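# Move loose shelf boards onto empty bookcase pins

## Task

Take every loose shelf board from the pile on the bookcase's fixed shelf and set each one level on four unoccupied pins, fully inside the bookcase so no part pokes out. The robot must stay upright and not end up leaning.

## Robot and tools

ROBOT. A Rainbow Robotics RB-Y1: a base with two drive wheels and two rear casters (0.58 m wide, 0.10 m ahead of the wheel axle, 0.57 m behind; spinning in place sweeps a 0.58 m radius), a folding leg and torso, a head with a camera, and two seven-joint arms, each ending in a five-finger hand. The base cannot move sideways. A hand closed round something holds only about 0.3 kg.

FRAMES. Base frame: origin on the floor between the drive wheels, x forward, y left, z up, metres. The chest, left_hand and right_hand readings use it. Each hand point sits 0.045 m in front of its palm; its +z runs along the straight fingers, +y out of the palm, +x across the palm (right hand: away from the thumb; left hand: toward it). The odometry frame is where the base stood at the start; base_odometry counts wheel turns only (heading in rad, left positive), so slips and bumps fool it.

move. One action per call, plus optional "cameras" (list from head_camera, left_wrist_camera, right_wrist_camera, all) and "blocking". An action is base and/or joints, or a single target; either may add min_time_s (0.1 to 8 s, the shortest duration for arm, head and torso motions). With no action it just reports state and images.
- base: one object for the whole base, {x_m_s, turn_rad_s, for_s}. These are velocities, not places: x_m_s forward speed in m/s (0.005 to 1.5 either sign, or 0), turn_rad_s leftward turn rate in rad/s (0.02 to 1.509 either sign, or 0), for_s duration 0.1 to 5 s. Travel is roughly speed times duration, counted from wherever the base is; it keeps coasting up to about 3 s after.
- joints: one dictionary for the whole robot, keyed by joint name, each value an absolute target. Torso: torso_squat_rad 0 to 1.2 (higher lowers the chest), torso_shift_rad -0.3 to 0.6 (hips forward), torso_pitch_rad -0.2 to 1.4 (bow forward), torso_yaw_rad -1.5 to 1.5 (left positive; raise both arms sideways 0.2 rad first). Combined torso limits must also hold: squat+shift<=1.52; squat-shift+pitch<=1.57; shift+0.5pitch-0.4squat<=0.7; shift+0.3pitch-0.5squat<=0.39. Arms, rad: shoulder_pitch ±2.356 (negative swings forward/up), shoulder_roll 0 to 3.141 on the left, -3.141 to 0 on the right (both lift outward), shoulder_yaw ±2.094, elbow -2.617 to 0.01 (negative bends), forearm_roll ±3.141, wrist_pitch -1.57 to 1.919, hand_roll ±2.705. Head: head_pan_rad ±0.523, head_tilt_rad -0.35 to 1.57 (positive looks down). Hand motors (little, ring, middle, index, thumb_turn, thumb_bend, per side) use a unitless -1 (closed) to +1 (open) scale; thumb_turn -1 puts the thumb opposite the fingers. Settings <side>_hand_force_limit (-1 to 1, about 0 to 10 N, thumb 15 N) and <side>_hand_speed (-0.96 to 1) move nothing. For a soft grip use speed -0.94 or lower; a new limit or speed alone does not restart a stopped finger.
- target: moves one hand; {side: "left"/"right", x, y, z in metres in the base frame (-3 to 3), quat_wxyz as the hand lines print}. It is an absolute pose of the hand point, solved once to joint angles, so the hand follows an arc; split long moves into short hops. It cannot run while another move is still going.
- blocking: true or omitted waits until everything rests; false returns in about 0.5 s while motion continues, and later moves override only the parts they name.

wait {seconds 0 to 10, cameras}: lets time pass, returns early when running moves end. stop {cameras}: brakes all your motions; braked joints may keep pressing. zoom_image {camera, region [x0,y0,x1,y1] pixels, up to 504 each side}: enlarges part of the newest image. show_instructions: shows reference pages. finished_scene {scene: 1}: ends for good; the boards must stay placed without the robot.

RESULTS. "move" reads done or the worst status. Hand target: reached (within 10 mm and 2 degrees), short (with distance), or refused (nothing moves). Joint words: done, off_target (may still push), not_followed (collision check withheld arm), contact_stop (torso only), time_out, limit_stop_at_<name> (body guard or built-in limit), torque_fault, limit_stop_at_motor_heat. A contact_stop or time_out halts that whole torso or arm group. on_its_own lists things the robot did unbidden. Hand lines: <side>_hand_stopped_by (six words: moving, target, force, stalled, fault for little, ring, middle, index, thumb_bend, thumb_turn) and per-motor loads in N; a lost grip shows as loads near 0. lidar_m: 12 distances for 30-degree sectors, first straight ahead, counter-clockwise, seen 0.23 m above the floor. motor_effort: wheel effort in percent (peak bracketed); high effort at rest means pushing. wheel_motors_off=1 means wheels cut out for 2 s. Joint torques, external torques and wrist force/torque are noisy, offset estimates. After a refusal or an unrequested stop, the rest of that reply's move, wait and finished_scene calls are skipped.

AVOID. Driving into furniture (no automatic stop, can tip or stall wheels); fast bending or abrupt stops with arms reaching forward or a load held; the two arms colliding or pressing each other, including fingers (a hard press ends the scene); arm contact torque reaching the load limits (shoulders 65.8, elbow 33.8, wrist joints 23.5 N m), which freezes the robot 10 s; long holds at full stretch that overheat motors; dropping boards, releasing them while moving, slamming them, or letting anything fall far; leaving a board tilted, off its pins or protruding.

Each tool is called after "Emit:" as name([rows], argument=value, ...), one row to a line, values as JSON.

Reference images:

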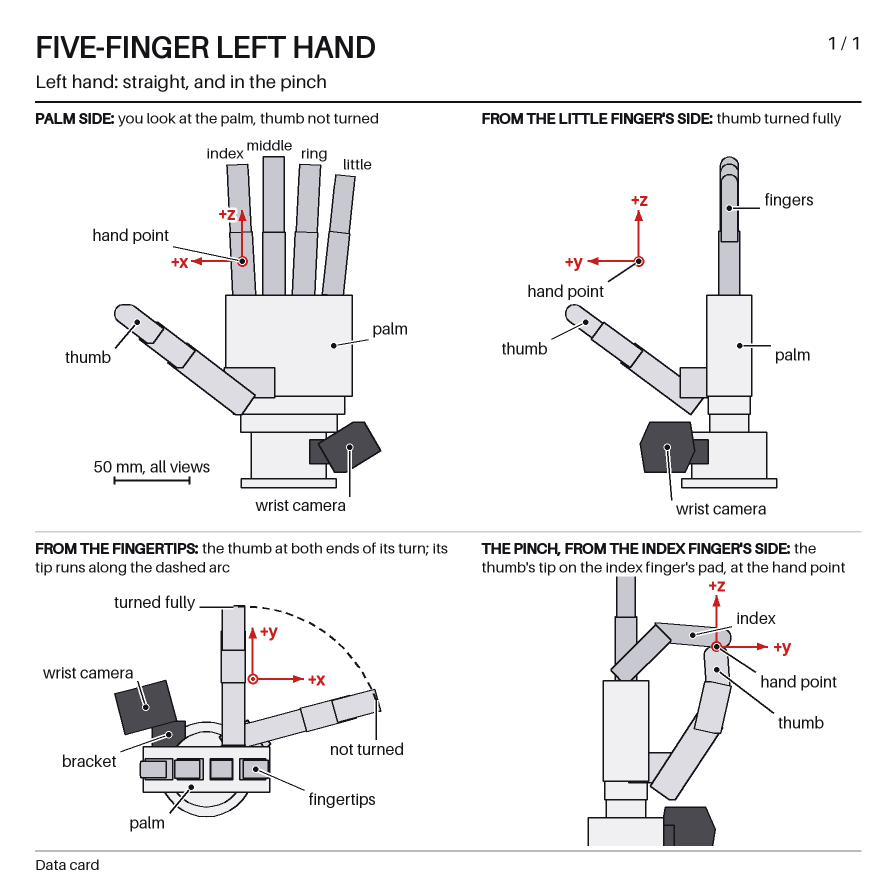

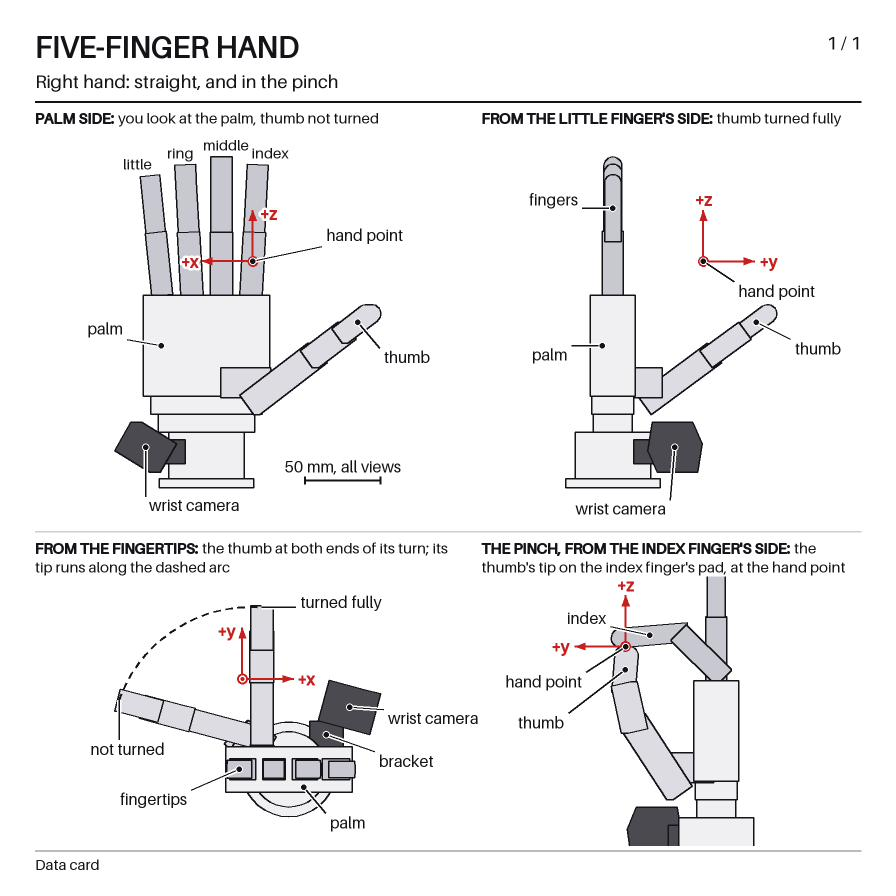

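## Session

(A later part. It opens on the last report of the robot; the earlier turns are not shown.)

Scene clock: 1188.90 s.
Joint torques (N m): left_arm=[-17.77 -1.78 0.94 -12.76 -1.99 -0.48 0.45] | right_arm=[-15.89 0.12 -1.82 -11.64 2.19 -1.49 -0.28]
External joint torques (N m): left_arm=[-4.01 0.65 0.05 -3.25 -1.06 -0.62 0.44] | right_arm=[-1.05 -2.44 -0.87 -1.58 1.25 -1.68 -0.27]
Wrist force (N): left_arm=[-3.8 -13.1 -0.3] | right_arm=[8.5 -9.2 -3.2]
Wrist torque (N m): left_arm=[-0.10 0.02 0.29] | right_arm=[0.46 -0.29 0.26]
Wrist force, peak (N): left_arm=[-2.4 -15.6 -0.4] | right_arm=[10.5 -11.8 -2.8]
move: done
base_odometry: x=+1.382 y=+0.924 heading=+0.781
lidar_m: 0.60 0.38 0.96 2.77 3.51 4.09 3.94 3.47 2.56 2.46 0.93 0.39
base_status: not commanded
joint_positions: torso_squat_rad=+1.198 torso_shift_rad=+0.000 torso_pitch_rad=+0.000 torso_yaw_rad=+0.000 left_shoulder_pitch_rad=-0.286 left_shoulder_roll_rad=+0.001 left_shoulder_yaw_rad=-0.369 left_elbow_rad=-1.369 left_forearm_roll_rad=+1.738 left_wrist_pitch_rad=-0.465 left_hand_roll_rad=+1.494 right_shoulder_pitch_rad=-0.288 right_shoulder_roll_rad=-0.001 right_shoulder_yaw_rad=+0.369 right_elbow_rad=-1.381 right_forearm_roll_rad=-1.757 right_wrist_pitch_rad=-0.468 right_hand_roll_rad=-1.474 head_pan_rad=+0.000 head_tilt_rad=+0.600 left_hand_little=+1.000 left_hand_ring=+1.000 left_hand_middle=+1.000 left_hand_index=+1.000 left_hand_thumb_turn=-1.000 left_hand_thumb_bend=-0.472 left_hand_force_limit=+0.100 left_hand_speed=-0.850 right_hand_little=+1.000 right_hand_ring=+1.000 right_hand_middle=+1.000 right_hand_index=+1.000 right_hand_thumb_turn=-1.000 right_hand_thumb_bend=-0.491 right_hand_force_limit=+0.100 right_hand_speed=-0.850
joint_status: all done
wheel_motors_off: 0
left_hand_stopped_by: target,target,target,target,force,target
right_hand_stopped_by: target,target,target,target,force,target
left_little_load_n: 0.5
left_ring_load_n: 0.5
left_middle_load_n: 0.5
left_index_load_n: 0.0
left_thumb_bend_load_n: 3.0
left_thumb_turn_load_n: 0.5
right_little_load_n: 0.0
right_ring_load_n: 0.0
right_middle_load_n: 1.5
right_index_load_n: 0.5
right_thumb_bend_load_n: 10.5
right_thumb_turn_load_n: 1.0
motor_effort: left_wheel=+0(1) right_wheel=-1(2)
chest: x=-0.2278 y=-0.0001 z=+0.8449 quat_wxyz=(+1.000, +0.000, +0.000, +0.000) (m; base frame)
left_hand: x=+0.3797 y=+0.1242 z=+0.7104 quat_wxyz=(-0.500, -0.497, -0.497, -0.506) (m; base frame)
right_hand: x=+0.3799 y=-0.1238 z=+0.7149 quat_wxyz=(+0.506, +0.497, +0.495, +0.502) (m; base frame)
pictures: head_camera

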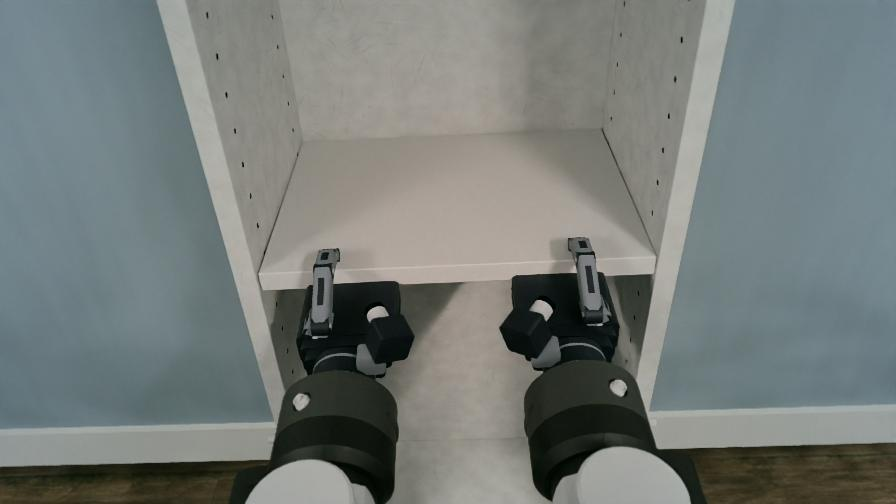

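Emit:
move(joints={"left_elbow_rad": -1.354, "left_forearm_roll_rad": 1.710, "left_hand_roll_rad": 1.523, "left_shoulder_yaw_rad": -0.3705, "right_elbow_rad": -1.366, "right_forearm_roll_rad": -1.729, "right_hand_roll_rad": -1.503, "right_shoulder_yaw_rad": 0.3705}, min_time_s=1.2)

Scene clock: 1194.53 s.
Joint torques (N m): left_arm=[-17.86 -1.76 1.41 -12.16 -2.08 -0.54 0.24] | right_arm=[-15.74 0.09 -2 -11.93 2.3 -1.69 -0.15]
External joint torques (N m): left_arm=[-4.11 0.66 0.52 -2.66 -1.15 -0.61 0.23] | right_arm=[-0.92 -2.47 -1.06 -1.89 1.35 -1.82 -0.14]
Wrist force (N): left_arm=[-4.0 -13.9 0.1] | right_arm=[9.3 -12.7 -2.8]
Wrist torque (N m): left_arm=[-0.07 0.04 0.05] | right_arm=[0.22 -0.16 0.28]
Wrist force, peak (N): left_arm=[-3.4 -14.8 0.0] | right_arm=[10.2 -13.1 -3.0]
move: done
base_odometry: x=+1.382 y=+0.924 heading=+0.781
lidar_m: 0.60 0.39 0.96 2.77 3.52 4.10 3.94 3.46 2.55 2.47 0.93 0.38
base_status: not commanded
joint_positions: torso_squat_rad=+1.198 torso_shift_rad=+0.000 torso_pitch_rad=+0.000 torso_yaw_rad=+0.000 left_shoulder_pitch_rad=-0.286 left_shoulder_roll_rad=+0.001 left_shoulder_yaw_rad=-0.371 left_elbow_rad=-1.353 left_forearm_roll_rad=+1.710 left_wrist_pitch_rad=-0.465 left_hand_roll_rad=+1.523 right_shoulder_pitch_rad=-0.288 right_shoulder_roll_rad=-0.001 right_shoulder_yaw_rad=+0.371 right_elbow_rad=-1.366 right_forearm_roll_rad=-1.729 right_wrist_pitch_rad=-0.468 right_hand_roll_rad=-1.503 head_pan_rad=+0.000 head_tilt_rad=+0.600 left_hand_little=+1.000 left_hand_ring=+1.000 left_hand_middle=+1.000 left_hand_index=+1.000 left_hand_thumb_turn=-1.000 left_hand_thumb_bend=-0.473 left_hand_force_limit=+0.100 left_hand_speed=-0.850 right_hand_little=+1.000 right_hand_ring=+1.000 right_hand_middle=+1.000 right_hand_index=+1.000 right_hand_thumb_turn=-1.000 right_hand_thumb_bend=-0.491 right_hand_force_limit=+0.100 right_hand_speed=-0.850
joint_status: all done
wheel_motors_off: 0
left_hand_stopped_by: target,target,target,target,force,target
right_hand_stopped_by: target,target,target,target,force,target
left_little_load_n: 0.0
left_ring_load_n: 0.5
left_middle_load_n: 1.0
left_index_load_n: 0.0
left_thumb_bend_load_n: 1.5
left_thumb_turn_load_n: 0.5
right_little_load_n: 0.0
right_ring_load_n: 0.0
right_middle_load_n: 1.5
right_index_load_n: 1.0
right_thumb_bend_load_n: 9.5
right_thumb_turn_load_n: 1.5
motor_effort: left_wheel=-1(1) right_wheel=-2(2)
chest: x=-0.2278 y=-0.0001 z=+0.8449 quat_wxyz=(+1.000, +0.000, +0.000, +0.000) (m; base frame)
left_hand: x=+0.3794 y=+0.1242 z=+0.7060 quat_wxyz=(-0.499, -0.498, -0.497, -0.506) (m; base frame)
right_hand: x=+0.3796 y=-0.1237 z=+0.7109 quat_wxyz=(+0.507, +0.496, +0.496, +0.501) (m; base frame)
pictures: none

Emit:
move(joints={"left_elbow_rad": -1.338, "left_forearm_roll_rad": 1.682, "left_hand_roll_rad": 1.551, "left_shoulder_yaw_rad": -0.3725, "right_elbow_rad": -1.351, "right_forearm_roll_rad": -1.701, "right_hand_roll_rad": -1.531, "right_shoulder_yaw_rad": 0.3725}, min_time_s=1.2, cameras=["all"])

Emit:
zoom_image(camera="head_camera", region=[220, 240, 320, 330])

Emit:
zoom_image(camera="head_camera", region=[600, 230, 700, 320])

Scene clock: 1200.97 s.
Joint torques (N m): left_arm=[-17.77 -1.7 0.88 -11.87 -2.15 -0.82 0.1] | right_arm=[-15.91 0.06 -1.91 -12.15 2.21 -1.89 -0.1]
External joint torques (N m): left_arm=[-4.03 0.72 0 -2.39 -1.22 -0.84 0.09] | right_arm=[-1.1 -2.48 -0.96 -2.13 1.25 -1.95 -0.09]
Wrist force (N): left_arm=[-4.3 -11.5 0.0] | right_arm=[9.5 -11.6 -3.0]
Wrist torque (N m): left_arm=[-0.07 0.03 -0.16] | right_arm=[0.20 -0.22 0.41]
Wrist force, peak (N): left_arm=[-4.1 -14.1 0.2] | right_arm=[10.9 -12.8 -3.0]
move: done
base_odometry: x=+1.382 y=+0.924 heading=+0.781
lidar_m: 0.60 0.38 0.96 2.77 3.52 4.08 3.94 3.46 2.55 2.46 0.94 0.38
base_status: not commanded
joint_positions: torso_squat_rad=+1.198 torso_shift_rad=+0.000 torso_pitch_rad=+0.000 torso_yaw_rad=+0.000 left_shoulder_pitch_rad=-0.286 left_shoulder_roll_rad=+0.001 left_shoulder_yaw_rad=-0.373 left_elbow_rad=-1.337 left_forearm_roll_rad=+1.682 left_wrist_pitch_rad=-0.465 left_hand_roll_rad=+1.551 right_shoulder_pitch_rad=-0.288 right_shoulder_roll_rad=-0.001 right_shoulder_yaw_rad=+0.373 right_elbow_rad=-1.351 right_forearm_roll_rad=-1.701 right_wrist_pitch_rad=-0.467 right_hand_roll_rad=-1.531 head_pan_rad=+0.000 head_tilt_rad=+0.600 left_hand_little=+1.000 left_hand_ring=+1.000 left_hand_middle=+1.000 left_hand_index=+1.000 left_hand_thumb_turn=-1.000 left_hand_thumb_bend=-0.473 left_hand_force_limit=+0.100 left_hand_speed=-0.850 right_hand_little=+1.000 right_hand_ring=+1.000 right_hand_middle=+1.000 right_hand_index=+1.000 right_hand_thumb_turn=-1.000 right_hand_thumb_bend=-0.491 right_hand_force_limit=+0.100 right_hand_speed=-0.850
joint_status: all done
wheel_motors_off: 0
left_hand_stopped_by: target,target,target,target,force,target
right_hand_stopped_by: target,target,target,target,force,target
left_little_load_n: 0.0
left_ring_load_n: 0.5
left_middle_load_n: 0.5
left_index_load_n: 0.5
left_thumb_bend_load_n: 1.0
left_thumb_turn_load_n: 0.5
right_little_load_n: 0.0
right_ring_load_n: 0.0
right_middle_load_n: 1.0
right_index_load_n: 1.0
right_thumb_bend_load_n: 10.0
right_thumb_turn_load_n: 1.5
motor_effort: left_wheel=-1(2) right_wheel=-2(2)
chest: x=-0.2278 y=-0.0001 z=+0.8449 quat_wxyz=(+1.000, +0.000, +0.000, +0.000) (m; base frame)
left_hand: x=+0.3791 y=+0.1240 z=+0.7016 quat_wxyz=(-0.497, -0.499, -0.496, -0.507) (m; base frame)
right_hand: x=+0.3793 y=-0.1235 z=+0.7069 quat_wxyz=(+0.508, +0.496, +0.497, +0.499) (m; base frame)
pictures: head_camera, left_wrist_camera, right_wrist_camera

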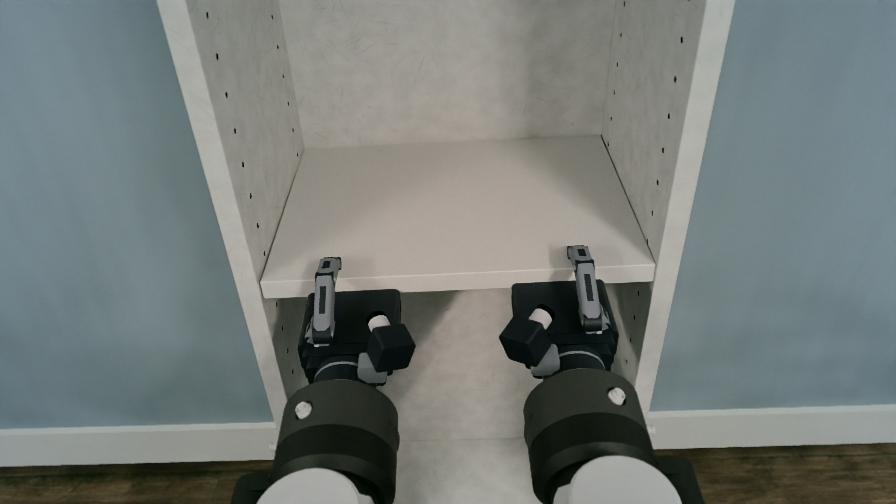

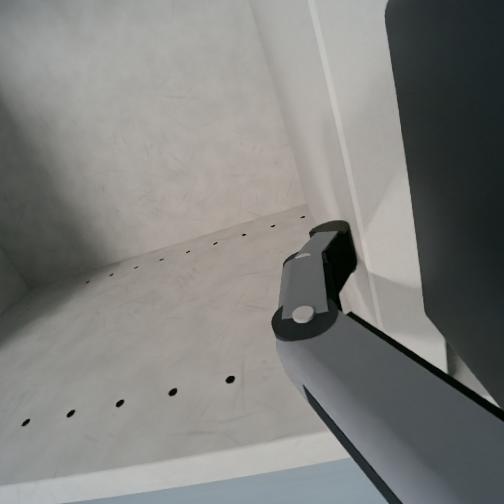

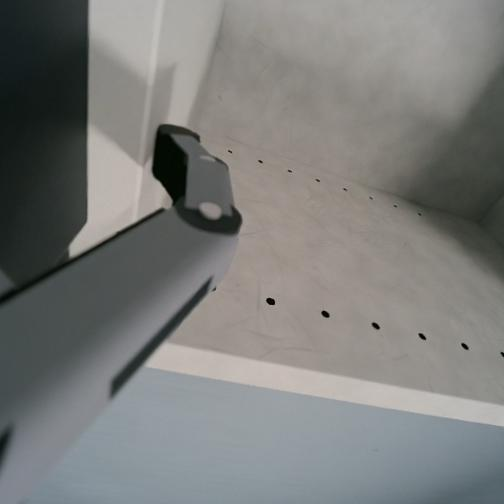

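Scaled by 5.040 from the camera's 896x504 image, which has a finer 1280x720 frame.

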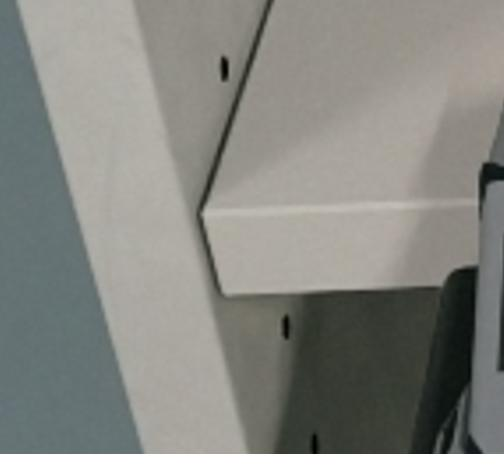

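Scaled by 5.040 from the camera's 896x504 image, which has a finer 1280x720 frame.

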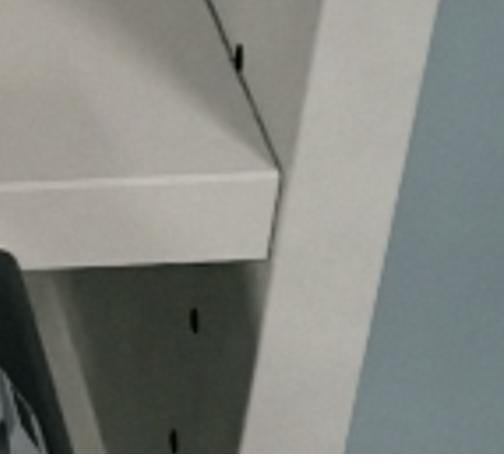

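Emit:
move(joints={"left_elbow_rad": -1.327, "left_forearm_roll_rad": 1.663, "left_hand_roll_rad": 1.570, "left_shoulder_yaw_rad": -0.374, "right_elbow_rad": -1.335, "right_forearm_roll_rad": -1.673, "right_hand_roll_rad": -1.559, "right_shoulder_yaw_rad": 0.3745}, min_time_s=1.2)

Scene clock: 1205.03 s.
Joint torques (N m): left_arm=[-16.51 -1.49 0.31 -10.3 -1.48 -0.38 0.21] | right_arm=[-16.08 0.5 -1.74 -11.37 2.08 -1.91 0.03]
External joint torques (N m): left_arm=[-2.78 0.93 -0.57 -0.83 -0.55 -0.35 0.21] | right_arm=[-1.29 -2.04 -0.79 -1.38 1.12 -1.91 0.04]
Wrist force (N): left_arm=[-3.5 -8.5 0.0] | right_arm=[8.4 -10.2 -2.9]
Wrist torque (N m): left_arm=[-0.43 0.26 0.04] | right_arm=[-0.11 -0.27 0.51]
Wrist force, peak (N): left_arm=[-3.9 -13.5 0.3] | right_arm=[9.6 -13.8 -3.7]
move: done
base_odometry: x=+1.382 y=+0.924 heading=+0.781
lidar_m: 0.59 0.39 0.96 2.77 3.52 4.11 3.94 3.48 2.55 2.46 0.93 0.39
base_status: not commanded
joint_positions: torso_squat_rad=+1.198 torso_shift_rad=+0.000 torso_pitch_rad=+0.000 torso_yaw_rad=+0.000 left_shoulder_pitch_rad=-0.286 left_shoulder_roll_rad=+0.001 left_shoulder_yaw_rad=-0.374 left_elbow_rad=-1.327 left_forearm_roll_rad=+1.663 left_wrist_pitch_rad=-0.465 left_hand_roll_rad=+1.570 right_shoulder_pitch_rad=-0.288 right_shoulder_roll_rad=-0.001 right_shoulder_yaw_rad=+0.375 right_elbow_rad=-1.335 right_forearm_roll_rad=-1.673 right_wrist_pitch_rad=-0.467 right_hand_roll_rad=-1.559 head_pan_rad=+0.000 head_tilt_rad=+0.600 left_hand_little=+1.000 left_hand_ring=+1.000 left_hand_middle=+1.000 left_hand_index=+1.000 left_hand_thumb_turn=-1.000 left_hand_thumb_bend=-0.473 left_hand_force_limit=+0.100 left_hand_speed=-0.850 right_hand_little=+1.000 right_hand_ring=+1.000 right_hand_middle=+1.000 right_hand_index=+1.000 right_hand_thumb_turn=-1.000 right_hand_thumb_bend=-0.491 right_hand_force_limit=+0.100 right_hand_speed=-0.850
joint_status: all done
wheel_motors_off: 0
left_hand_stopped_by: target,target,target,target,force,target
right_hand_stopped_by: target,target,target,target,force,target
left_little_load_n: 0.0
left_ring_load_n: 0.0
left_middle_load_n: 0.0
left_index_load_n: 0.0
left_thumb_bend_load_n: 0.0
left_thumb_turn_load_n: 0.0
right_little_load_n: 0.0
right_ring_load_n: 0.0
right_middle_load_n: 0.0
right_index_load_n: 0.5
right_thumb_bend_load_n: 9.0
right_thumb_turn_load_n: 2.5
motor_effort: left_wheel=+0(1) right_wheel=-1(2)
chest: x=-0.2279 y=-0.0001 z=+0.8449 quat_wxyz=(+1.000, +0.000, +0.000, +0.000) (m; base frame)
left_hand: x=+0.3789 y=+0.1238 z=+0.6989 quat_wxyz=(-0.497, -0.500, -0.495, -0.508) (m; base frame)
right_hand: x=+0.3790 y=-0.1234 z=+0.7026 quat_wxyz=(+0.508, +0.495, +0.499, +0.498) (m; base frame)
pictures: none

Emit:
move(joints={"left_elbow_rad": -1.316, "left_forearm_roll_rad": 1.643, "left_hand_roll_rad": 1.590, "left_shoulder_yaw_rad": -0.3755, "right_elbow_rad": -1.322, "right_forearm_roll_rad": -1.651, "right_hand_roll_rad": -1.581, "right_shoulder_yaw_rad": 0.3755}, min_time_s=1.2, cameras=["head_camera"])

Scene clock: 1208.67 s.
Joint torques (N m): left_arm=[-16.04 -2.16 -0.59 -9.43 -1.34 -0.16 0.15] | right_arm=[-15.83 0.14 -1.3 -10.59 1.79 -1.86 -0.04]
External joint torques (N m): left_arm=[-2.33 0.26 -1.47 0.02 -0.41 -0.09 0.14] | right_arm=[-1.05 -2.38 -0.37 -0.61 0.83 -1.8 -0.03]
Wrist force (N): left_arm=[-1.7 -8.0 0.0] | right_arm=[9.5 -10.3 -2.4]
Wrist torque (N m): left_arm=[-0.46 0.30 0.00] | right_arm=[-0.43 -0.46 0.53]
Wrist force, peak (N): left_arm=[-3.0 -10.3 0.3] | right_arm=[9.5 -12.5 -3.1]
move: done
base_odometry: x=+1.382 y=+0.924 heading=+0.781
lidar_m: 0.60 0.38 0.96 2.77 3.53 4.11 3.94 3.48 2.55 2.46 0.94 0.38
base_status: not commanded
joint_positions: torso_squat_rad=+1.198 torso_shift_rad=+0.000 torso_pitch_rad=+0.000 torso_yaw_rad=+0.000 left_shoulder_pitch_rad=-0.286 left_shoulder_roll_rad=+0.001 left_shoulder_yaw_rad=-0.375 left_elbow_rad=-1.316 left_forearm_roll_rad=+1.643 left_wrist_pitch_rad=-0.465 left_hand_roll_rad=+1.590 right_shoulder_pitch_rad=-0.288 right_shoulder_roll_rad=-0.001 right_shoulder_yaw_rad=+0.376 right_elbow_rad=-1.322 right_forearm_roll_rad=-1.651 right_wrist_pitch_rad=-0.468 right_hand_roll_rad=-1.581 head_pan_rad=+0.000 head_tilt_rad=+0.600 left_hand_little=+1.000 left_hand_ring=+1.000 left_hand_middle=+1.000 left_hand_index=+1.000 left_hand_thumb_turn=-1.000 left_hand_thumb_bend=-0.474 left_hand_force_limit=+0.100 left_hand_speed=-0.850 right_hand_little=+1.000 right_hand_ring=+1.000 right_hand_middle=+1.000 right_hand_index=+1.000 right_hand_thumb_turn=-1.000 right_hand_thumb_bend=-0.491 right_hand_force_limit=+0.100 right_hand_speed=-0.850
joint_status: all done
wheel_motors_off: 0
left_hand_stopped_by: target,target,target,target,force,target
right_hand_stopped_by: target,target,target,target,force,target
left_little_load_n: 0.0
left_ring_load_n: 0.0
left_middle_load_n: 0.0
left_index_load_n: 0.0
left_thumb_bend_load_n: -0.5
left_thumb_turn_load_n: 0.0
right_little_load_n: 0.0
right_ring_load_n: 0.0
right_middle_load_n: 0.0
right_index_load_n: 0.5
right_thumb_bend_load_n: 7.5
right_thumb_turn_load_n: 2.0
motor_effort: left_wheel=+0(2) right_wheel=-1(2)
chest: x=-0.2279 y=-0.0001 z=+0.8449 quat_wxyz=(+1.000, +0.000, +0.000, +0.000) (m; base frame)
left_hand: x=+0.3786 y=+0.1236 z=+0.6961 quat_wxyz=(-0.496, -0.501, -0.495, -0.508) (m; base frame)
right_hand: x=+0.3788 y=-0.1235 z=+0.6990 quat_wxyz=(+0.509, +0.494, +0.500, +0.497) (m; base frame)
pictures: head_camera

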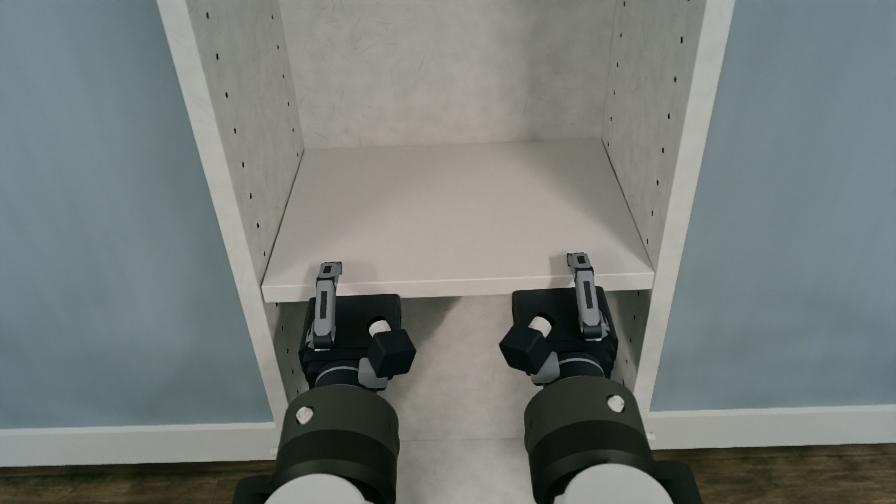

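Emit:
move(joints={"left_elbow_rad": -1.311, "left_forearm_roll_rad": 1.634, "left_hand_roll_rad": 1.599, "left_shoulder_yaw_rad": -0.376, "right_elbow_rad": -1.311, "right_forearm_roll_rad": -1.632, "right_hand_roll_rad": -1.600, "right_shoulder_yaw_rad": 0.377}, min_time_s=1.0, cameras=["all"])

Scene clock: 1212.83 s.
Joint torques (N m): left_arm=[-15.07 -1.61 -1.13 -8.53 -1.05 0.03 0.13] | right_arm=[-12.61 -0.2 0.19 -6.03 0.5 -0.98 -0.37]
External joint torques (N m): left_arm=[-1.35 0.81 -2.01 0.92 -0.13 0.12 0.12] | right_arm=[2.18 -2.71 1.13 3.93 -0.47 -0.88 -0.36]
Wrist force (N): left_arm=[-1.4 -6.1 -0.2] | right_arm=[6.0 -0.7 -2.7]
Wrist torque (N m): left_arm=[-0.43 0.27 -0.05] | right_arm=[-0.39 -0.56 0.26]
Wrist force, peak (N): left_arm=[-1.7 -8.5 0.1] | right_arm=[10.0 -11.3 -2.4]
move: done
base_odometry: x=+1.382 y=+0.924 heading=+0.781
lidar_m: 0.59 0.38 0.96 2.76 3.52 4.09 3.95 3.48 2.56 2.47 0.94 0.39
base_status: not commanded
joint_positions: torso_squat_rad=+1.198 torso_shift_rad=+0.000 torso_pitch_rad=+0.000 torso_yaw_rad=+0.000 left_shoulder_pitch_rad=-0.286 left_shoulder_roll_rad=+0.001 left_shoulder_yaw_rad=-0.376 left_elbow_rad=-1.311 left_forearm_roll_rad=+1.634 left_wrist_pitch_rad=-0.465 left_hand_roll_rad=+1.599 right_shoulder_pitch_rad=-0.288 right_shoulder_roll_rad=-0.001 right_shoulder_yaw_rad=+0.377 right_elbow_rad=-1.312 right_forearm_roll_rad=-1.632 right_wrist_pitch_rad=-0.468 right_hand_roll_rad=-1.600 head_pan_rad=+0.000 head_tilt_rad=+0.600 left_hand_little=+1.000 left_hand_ring=+1.000 left_hand_middle=+1.000 left_hand_index=+1.000 left_hand_thumb_turn=-1.000 left_hand_thumb_bend=-0.473 left_hand_force_limit=+0.100 left_hand_speed=-0.850 right_hand_little=+1.000 right_hand_ring=+1.000 right_hand_middle=+1.000 right_hand_index=+1.000 right_hand_thumb_turn=-1.000 right_hand_thumb_bend=-0.491 right_hand_force_limit=+0.100 right_hand_speed=-0.850
joint_status: all done
wheel_motors_off: 0
left_hand_stopped_by: target,target,target,target,force,target
right_hand_stopped_by: target,target,target,target,force,target
left_little_load_n: 0.0
left_ring_load_n: 0.0
left_middle_load_n: 0.0
left_index_load_n: 0.0
left_thumb_bend_load_n: 1.0
left_thumb_turn_load_n: 0.0
right_little_load_n: 0.0
right_ring_load_n: 0.0
right_middle_load_n: 0.0
right_index_load_n: 0.0
right_thumb_bend_load_n: 10.5
right_thumb_turn_load_n: 1.5
motor_effort: left_wheel=+0(1) right_wheel=-1(2)
chest: x=-0.2280 y=-0.0001 z=+0.8449 quat_wxyz=(+1.000, +0.000, +0.000, +0.000) (m; base frame)
left_hand: x=+0.3785 y=+0.1236 z=+0.6952 quat_wxyz=(-0.496, -0.501, -0.494, -0.509) (m; base frame)
right_hand: x=+0.3786 y=-0.1232 z=+0.6972 quat_wxyz=(+0.510, +0.493, +0.500, +0.496) (m; base frame)
pictures: head_camera, left_wrist_camera, right_wrist_camera

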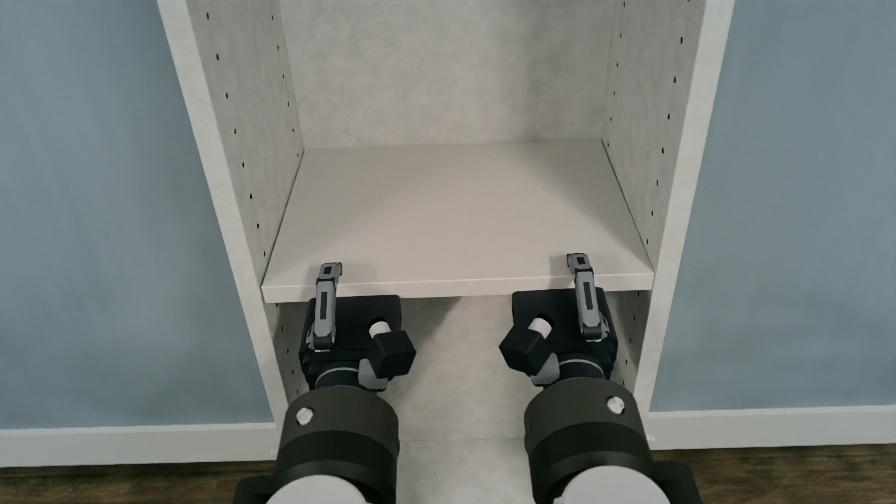

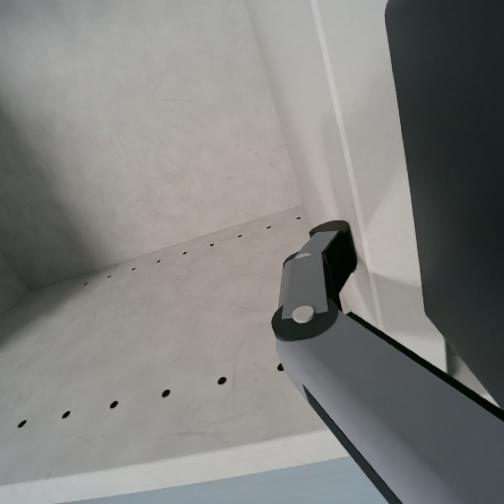

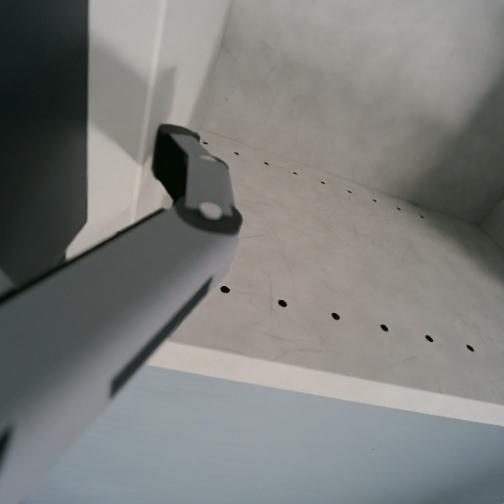

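Emit:
move(joints={"left_hand_speed": -0.6, "right_hand_speed": -0.6, "left_hand_thumb_bend": 0.2, "right_hand_thumb_bend": 0.2})

Emit:
move(joints={"left_elbow_rad": -1.27, "left_forearm_roll_rad": 1.554, "left_hand_roll_rad": 1.679, "left_shoulder_yaw_rad": -0.382, "right_elbow_rad": -1.27, "right_forearm_roll_rad": -1.552, "right_hand_roll_rad": -1.680, "right_shoulder_yaw_rad": 0.383}, min_time_s=1.5, cameras=["all"])

Scene clock: 1216.90 s.
Joint torques (N m): left_arm=[-15.38 -1.91 -0.35 -9.02 -0.98 -0.08 0.2] | right_arm=[-12.56 0.79 -0.23 -9.6 0.81 -0.57 -0.33]
External joint torques (N m): left_arm=[-1.65 0.51 -1.24 0.43 -0.06 0.01 0.19] | right_arm=[2.22 -1.72 0.71 0.35 -0.16 -0.47 -0.32]
Wrist force (N): left_arm=[-1.8 -6.8 -0.8] | right_arm=[4.7 -8.1 -2.0]
Wrist torque (N m): left_arm=[-0.43 0.27 -0.05] | right_arm=[-0.55 -0.60 0.03]
Wrist force, peak (N): left_arm=[-1.7 -6.9 -0.6] | right_arm=[5.5 -8.4 -2.6]
move: done
base_odometry: x=+1.382 y=+0.924 heading=+0.781
lidar_m: 0.60 0.38 0.96 2.77 3.53 4.10 3.93 3.47 2.56 2.46 0.93 0.38
base_status: not commanded
joint_positions: torso_squat_rad=+1.198 torso_shift_rad=+0.000 torso_pitch_rad=+0.000 torso_yaw_rad=+0.000 left_shoulder_pitch_rad=-0.286 left_shoulder_roll_rad=+0.001 left_shoulder_yaw_rad=-0.376 left_elbow_rad=-1.311 left_forearm_roll_rad=+1.634 left_wrist_pitch_rad=-0.465 left_hand_roll_rad=+1.599 right_shoulder_pitch_rad=-0.288 right_shoulder_roll_rad=-0.001 right_shoulder_yaw_rad=+0.377 right_elbow_rad=-1.311 right_forearm_roll_rad=-1.632 right_wrist_pitch_rad=-0.468 right_hand_roll_rad=-1.600 head_pan_rad=+0.000 head_tilt_rad=+0.600 left_hand_little=+1.000 left_hand_ring=+1.000 left_hand_middle=+1.000 left_hand_index=+1.000 left_hand_thumb_turn=-1.000 left_hand_thumb_bend=+0.200 left_hand_force_limit=+0.100 left_hand_speed=-0.600 right_hand_little=+1.000 right_hand_ring=+1.000 right_hand_middle=+1.000 right_hand_index=+1.000 right_hand_thumb_turn=-1.000 right_hand_thumb_bend=+0.200 right_hand_force_limit=+0.100 right_hand_speed=-0.600
joint_status: all done
wheel_motors_off: 0
left_hand_stopped_by: target,target,target,target,target,target
right_hand_stopped_by: target,target,target,target,target,target
left_little_load_n: 0.0
left_ring_load_n: 0.0
left_middle_load_n: 0.0
left_index_load_n: 0.0
left_thumb_bend_load_n: 0.0
left_thumb_turn_load_n: -0.5
right_little_load_n: 0.0
right_ring_load_n: -0.5
right_middle_load_n: 0.0
right_index_load_n: 0.0
right_thumb_bend_load_n: 0.0
right_thumb_turn_load_n: 0.0
motor_effort: left_wheel=-1(2) right_wheel=-1(2)
chest: x=-0.2280 y=-0.0001 z=+0.8449 quat_wxyz=(+1.000, +0.000, +0.000, +0.000) (m; base frame)
left_hand: x=+0.3785 y=+0.1236 z=+0.6951 quat_wxyz=(-0.496, -0.501, -0.494, -0.509) (m; base frame)
right_hand: x=+0.3786 y=-0.1234 z=+0.6967 quat_wxyz=(+0.510, +0.493, +0.501, +0.496) (m; base frame)
pictures: none

Scene clock: 1218.70 s.
Joint torques (N m): left_arm=[-15.06 -1.4 -0.48 -9.12 -1 -0.13 0.21] | right_arm=[-12.83 0.83 0.79 -9.42 1.34 -0.49 -0.3]
External joint torques (N m): left_arm=[-1.39 1.03 -1.37 0.27 -0.09 0.13 0.2] | right_arm=[1.9 -1.67 1.73 0.46 0.37 -0.2 -0.29]
Wrist force (N): left_arm=[-1.6 -6.8 -0.8] | right_arm=[5.1 -7.4 -2.7]
Wrist torque (N m): left_arm=[-0.43 0.22 -0.05] | right_arm=[-0.39 -0.63 0.08]
Wrist force, peak (N): left_arm=[-1.7 -6.9 -0.7] | right_arm=[5.2 -8.6 -2.4]
move: done
base_odometry: x=+1.382 y=+0.924 heading=+0.781
lidar_m: 0.60 0.39 0.95 2.76 3.51 4.10 3.94 3.48 2.55 2.45 0.94 0.39
base_status: not commanded
joint_positions: torso_squat_rad=+1.198 torso_shift_rad=+0.000 torso_pitch_rad=+0.000 torso_yaw_rad=+0.000 left_shoulder_pitch_rad=-0.286 left_shoulder_roll_rad=+0.001 left_shoulder_yaw_rad=-0.382 left_elbow_rad=-1.270 left_forearm_roll_rad=+1.554 left_wrist_pitch_rad=-0.465 left_hand_roll_rad=+1.679 right_shoulder_pitch_rad=-0.288 right_shoulder_roll_rad=-0.001 right_shoulder_yaw_rad=+0.383 right_elbow_rad=-1.270 right_forearm_roll_rad=-1.552 right_wrist_pitch_rad=-0.468 right_hand_roll_rad=-1.680 head_pan_rad=+0.000 head_tilt_rad=+0.600 left_hand_little=+1.000 left_hand_ring=+1.000 left_hand_middle=+1.000 left_hand_index=+1.000 left_hand_thumb_turn=-1.000 left_hand_thumb_bend=+0.200 left_hand_force_limit=+0.100 left_hand_speed=-0.600 right_hand_little=+1.000 right_hand_ring=+1.000 right_hand_middle=+1.000 right_hand_index=+1.000 right_hand_thumb_turn=-1.000 right_hand_thumb_bend=+0.200 right_hand_force_limit=+0.100 right_hand_speed=-0.600
joint_status: all done
wheel_motors_off: 0
left_hand_stopped_by: target,target,target,target,target,target
right_hand_stopped_by: target,target,target,target,target,target
left_little_load_n: 0.0
left_ring_load_n: 0.0
left_middle_load_n: 0.0
left_index_load_n: 0.0
left_thumb_bend_load_n: 0.0
left_thumb_turn_load_n: 0.0
right_little_load_n: 0.0
right_ring_load_n: 0.0
right_middle_load_n: 0.0
right_index_load_n: 0.0
right_thumb_bend_load_n: 0.0
right_thumb_turn_load_n: 0.0
motor_effort: left_wheel=-1(1) right_wheel=-2(2)
chest: x=-0.2280 y=-0.0001 z=+0.8449 quat_wxyz=(+1.000, +0.000, +0.000, +0.000) (m; base frame)
left_hand: x=+0.3770 y=+0.1219 z=+0.6847 quat_wxyz=(-0.494, -0.506, -0.490, -0.510) (m; base frame)
right_hand: x=+0.3771 y=-0.1218 z=+0.6864 quat_wxyz=(+0.512, +0.489, +0.505, +0.494) (m; base frame)
pictures: head_camera, left_wrist_camera, right_wrist_camera

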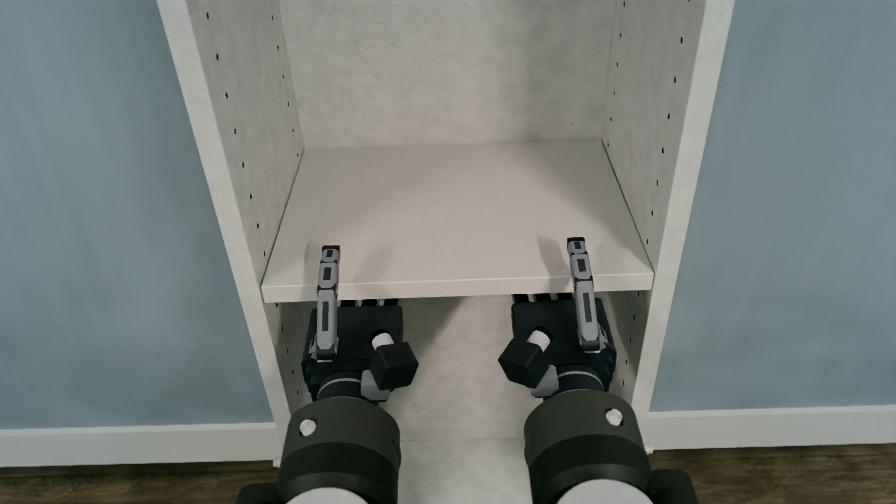

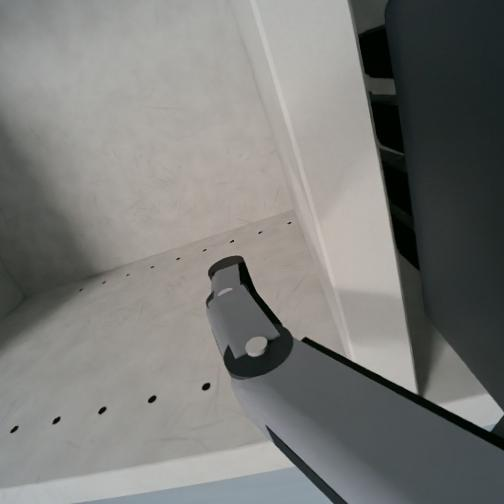

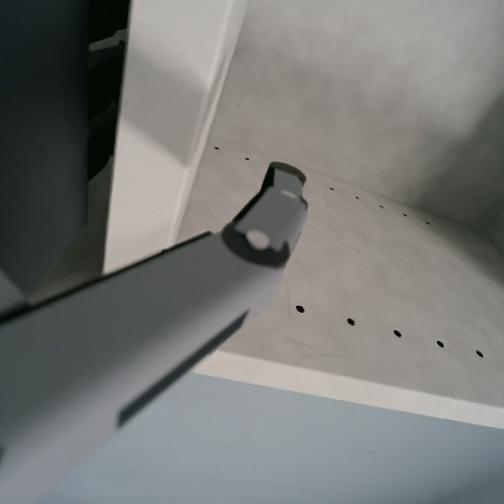

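Emit:
move(base={"x_m_s": -0.1, "for_s": 3.0}, joints={"head_tilt_rad": 0.3}, cameras=["head_camera"])

Emit:
zoom_image(camera="head_camera", region=[260, 280, 640, 480])

Emit:
move(joints={"head_tilt_rad": -0.35}, cameras=["head_camera"])

Scene clock: 1226.57 s.
Joint torques (N m): left_arm=[-14.64 -1.42 -0.73 -9.43 -1.09 -0.09 0.22] | right_arm=[-13.72 0.83 0.45 -9.99 1.3 -0.62 -0.38]
External joint torques (N m): left_arm=[-0.97 1.01 -1.62 -0.05 -0.18 0.18 0.21] | right_arm=[1 -1.67 1.39 -0.1 0.33 -0.34 -0.37]
Wrist force (N): left_arm=[-1.5 -6.9 -0.7] | right_arm=[5.4 -8.2 -2.5]
Wrist torque (N m): left_arm=[-0.44 0.21 -0.04] | right_arm=[-0.55 -0.70 0.05]
Wrist force, peak (N): left_arm=[-1.6 -7.1 -0.8] | right_arm=[5.5 -8.7 -2.0]
move: done
base_odometry: x=+1.169 y=+0.712 heading=+0.782
lidar_m: 0.67 0.67 1.39 3.38 3.52 3.79 3.64 3.45 2.55 2.46 1.36 0.66
base_status: done (sent for 3 of 3 s)
joint_positions: torso_squat_rad=+1.198 torso_shift_rad=+0.000 torso_pitch_rad=+0.000 torso_yaw_rad=+0.000 left_shoulder_pitch_rad=-0.286 left_shoulder_roll_rad=+0.001 left_shoulder_yaw_rad=-0.382 left_elbow_rad=-1.270 left_forearm_roll_rad=+1.554 left_wrist_pitch_rad=-0.465 left_hand_roll_rad=+1.679 right_shoulder_pitch_rad=-0.288 right_shoulder_roll_rad=-0.001 right_shoulder_yaw_rad=+0.383 right_elbow_rad=-1.270 right_forearm_roll_rad=-1.552 right_wrist_pitch_rad=-0.468 right_hand_roll_rad=-1.680 head_pan_rad=+0.000 head_tilt_rad=+0.300 left_hand_little=+1.000 left_hand_ring=+1.000 left_hand_middle=+1.000 left_hand_index=+1.000 left_hand_thumb_turn=-1.000 left_hand_thumb_bend=+0.200 left_hand_force_limit=+0.100 left_hand_speed=-0.600 right_hand_little=+1.000 right_hand_ring=+1.000 right_hand_middle=+1.000 right_hand_index=+1.000 right_hand_thumb_turn=-1.000 right_hand_thumb_bend=+0.200 right_hand_force_limit=+0.100 right_hand_speed=-0.600
joint_status: all done
wheel_motors_off: 0
left_hand_stopped_by: target,target,target,target,target,target
right_hand_stopped_by: target,target,target,target,target,target
left_little_load_n: 0.0
left_ring_load_n: 0.0
left_middle_load_n: 0.0
left_index_load_n: 0.0
left_thumb_bend_load_n: -0.5
left_thumb_turn_load_n: 0.0
right_little_load_n: 0.0
right_ring_load_n: 0.0
right_middle_load_n: 0.0
right_index_load_n: 0.0
right_thumb_bend_load_n: 0.0
right_thumb_turn_load_n: -0.5
motor_effort: left_wheel=+11(21) right_wheel=-12(20)
chest: x=-0.2280 y=-0.0001 z=+0.8449 quat_wxyz=(+1.000, +0.000, +0.000, +0.000) (m; base frame)
left_hand: x=+0.3770 y=+0.1218 z=+0.6848 quat_wxyz=(-0.494, -0.506, -0.490, -0.510) (m; base frame)
right_hand: x=+0.3771 y=-0.1218 z=+0.6862 quat_wxyz=(+0.512, +0.489, +0.505, +0.494) (m; base frame)
pictures: head_camera

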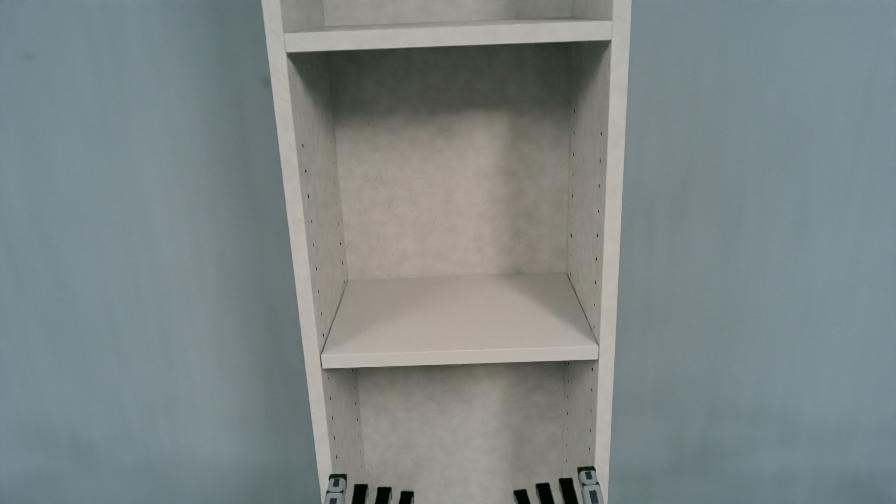

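Scaled by 1.326 from the camera's 896x504 image, which has a finer 1280x720 frame.

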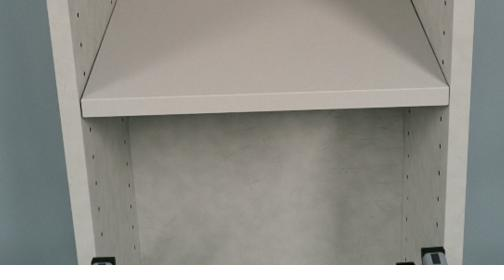

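Scene clock: 1227.67 s.
Joint torques (N m): left_arm=[-14.6 -1.65 -0.47 -9.46 -1.07 0 0.19] | right_arm=[-13.81 1.61 0.48 -10.08 1.34 -0.62 -0.31]
External joint torques (N m): left_arm=[-0.93 0.78 -1.36 -0.07 -0.16 0.26 0.18] | right_arm=[0.92 -0.88 1.42 -0.2 0.37 -0.33 -0.3]
Wrist force (N): left_arm=[-1.6 -6.8 -0.6] | right_arm=[5.2 -8.0 -2.2]
Wrist torque (N m): left_arm=[-0.46 0.22 -0.04] | right_arm=[-0.53 -0.66 0.08]
Wrist force, peak (N): left_arm=[-1.6 -7.0 -0.8] | right_arm=[5.3 -8.6 -2.4]
move: done
base_odometry: x=+1.169 y=+0.712 heading=+0.782
lidar_m: 0.67 0.67 1.40 3.38 3.53 3.79 3.64 3.47 2.55 2.46 1.35 0.67
base_status: not commanded
joint_positions: torso_squat_rad=+1.198 torso_shift_rad=+0.000 torso_pitch_rad=+0.000 torso_yaw_rad=+0.000 left_shoulder_pitch_rad=-0.286 left_shoulder_roll_rad=+0.001 left_shoulder_yaw_rad=-0.382 left_elbow_rad=-1.270 left_forearm_roll_rad=+1.554 left_wrist_pitch_rad=-0.465 left_hand_roll_rad=+1.679 right_shoulder_pitch_rad=-0.288 right_shoulder_roll_rad=-0.001 right_shoulder_yaw_rad=+0.383 right_elbow_rad=-1.270 right_forearm_roll_rad=-1.552 right_wrist_pitch_rad=-0.468 right_hand_roll_rad=-1.680 head_pan_rad=+0.000 head_tilt_rad=-0.349 left_hand_little=+1.000 left_hand_ring=+1.000 left_hand_middle=+1.000 left_hand_index=+1.000 left_hand_thumb_turn=-1.000 left_hand_thumb_bend=+0.200 left_hand_force_limit=+0.100 left_hand_speed=-0.600 right_hand_little=+1.000 right_hand_ring=+1.000 right_hand_middle=+1.000 right_hand_index=+1.000 right_hand_thumb_turn=-1.000 right_hand_thumb_bend=+0.200 right_hand_force_limit=+0.100 right_hand_speed=-0.600
joint_status: all done
wheel_motors_off: 0
left_hand_stopped_by: target,target,target,target,target,target
right_hand_stopped_by: target,target,target,target,target,target
left_little_load_n: 0.0
left_ring_load_n: 0.0
left_middle_load_n: 0.0
left_index_load_n: 0.0
left_thumb_bend_load_n: -0.5
left_thumb_turn_load_n: 0.0
right_little_load_n: 0.0
right_ring_load_n: 0.0
right_middle_load_n: 0.0
right_index_load_n: 0.0
right_thumb_bend_load_n: 0.0
right_thumb_turn_load_n: 0.0
motor_effort: left_wheel=+11(12) right_wheel=-12(12)
chest: x=-0.2280 y=-0.0001 z=+0.8449 quat_wxyz=(+1.000, +0.000, +0.000, +0.000) (m; base frame)
left_hand: x=+0.3770 y=+0.1218 z=+0.6848 quat_wxyz=(-0.494, -0.506, -0.490, -0.510) (m; base frame)
right_hand: x=+0.3771 y=-0.1218 z=+0.6862 quat_wxyz=(+0.512, +0.489, +0.505, +0.494) (m; base frame)
pictures: head_camera

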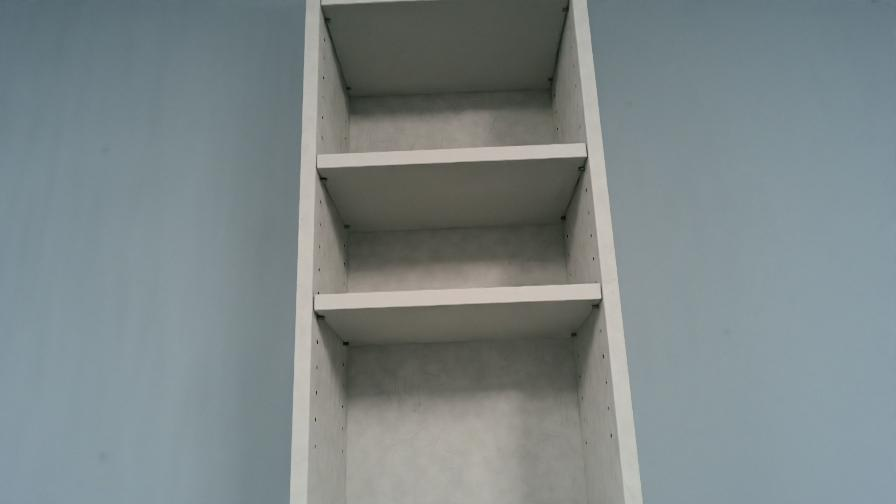

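Zoom into details of A and B.

Emit:
zoom_image(camera="head_camera", region=[290, 130, 390, 250])

Emit:
zoom_image(camera="head_camera", region=[530, 120, 630, 240])

Emit:
zoom_image(camera="head_camera", region=[290, 270, 390, 370])

Emit:
zoom_image(camera="head_camera", region=[540, 260, 640, 360])

Scaled by 4.200 from the camera's 896x504 image, which has a finer 1280x720 frame.

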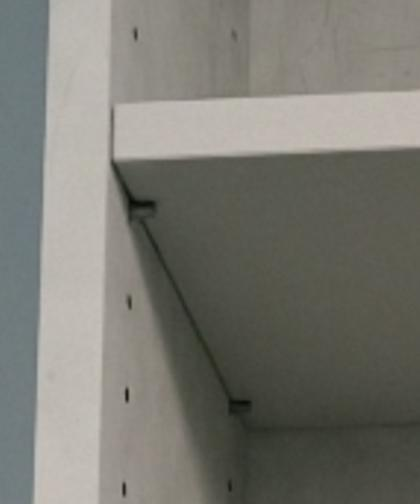

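Scaled by 4.200 from the camera's 896x504 image, which has a finer 1280x720 frame.

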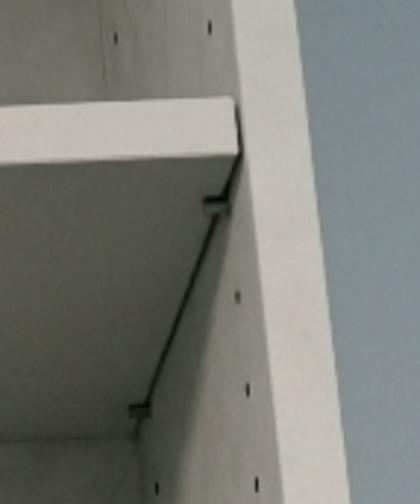

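Scaled by 5.040 from the camera's 896x504 image, which has a finer 1280x720 frame.

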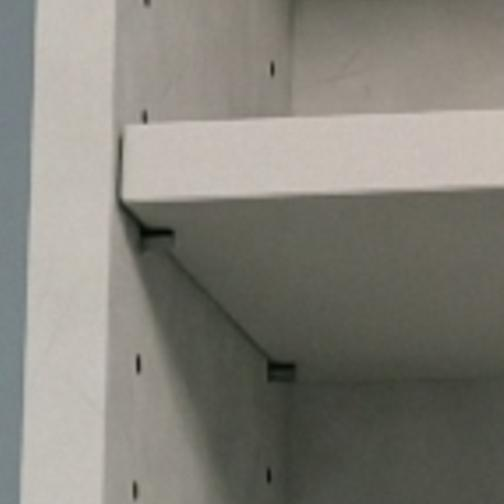

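Scaled by 5.040 from the camera's 896x504 image, which has a finer 1280x720 frame.

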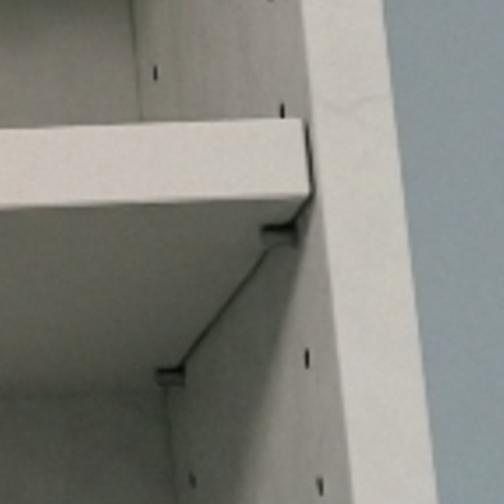

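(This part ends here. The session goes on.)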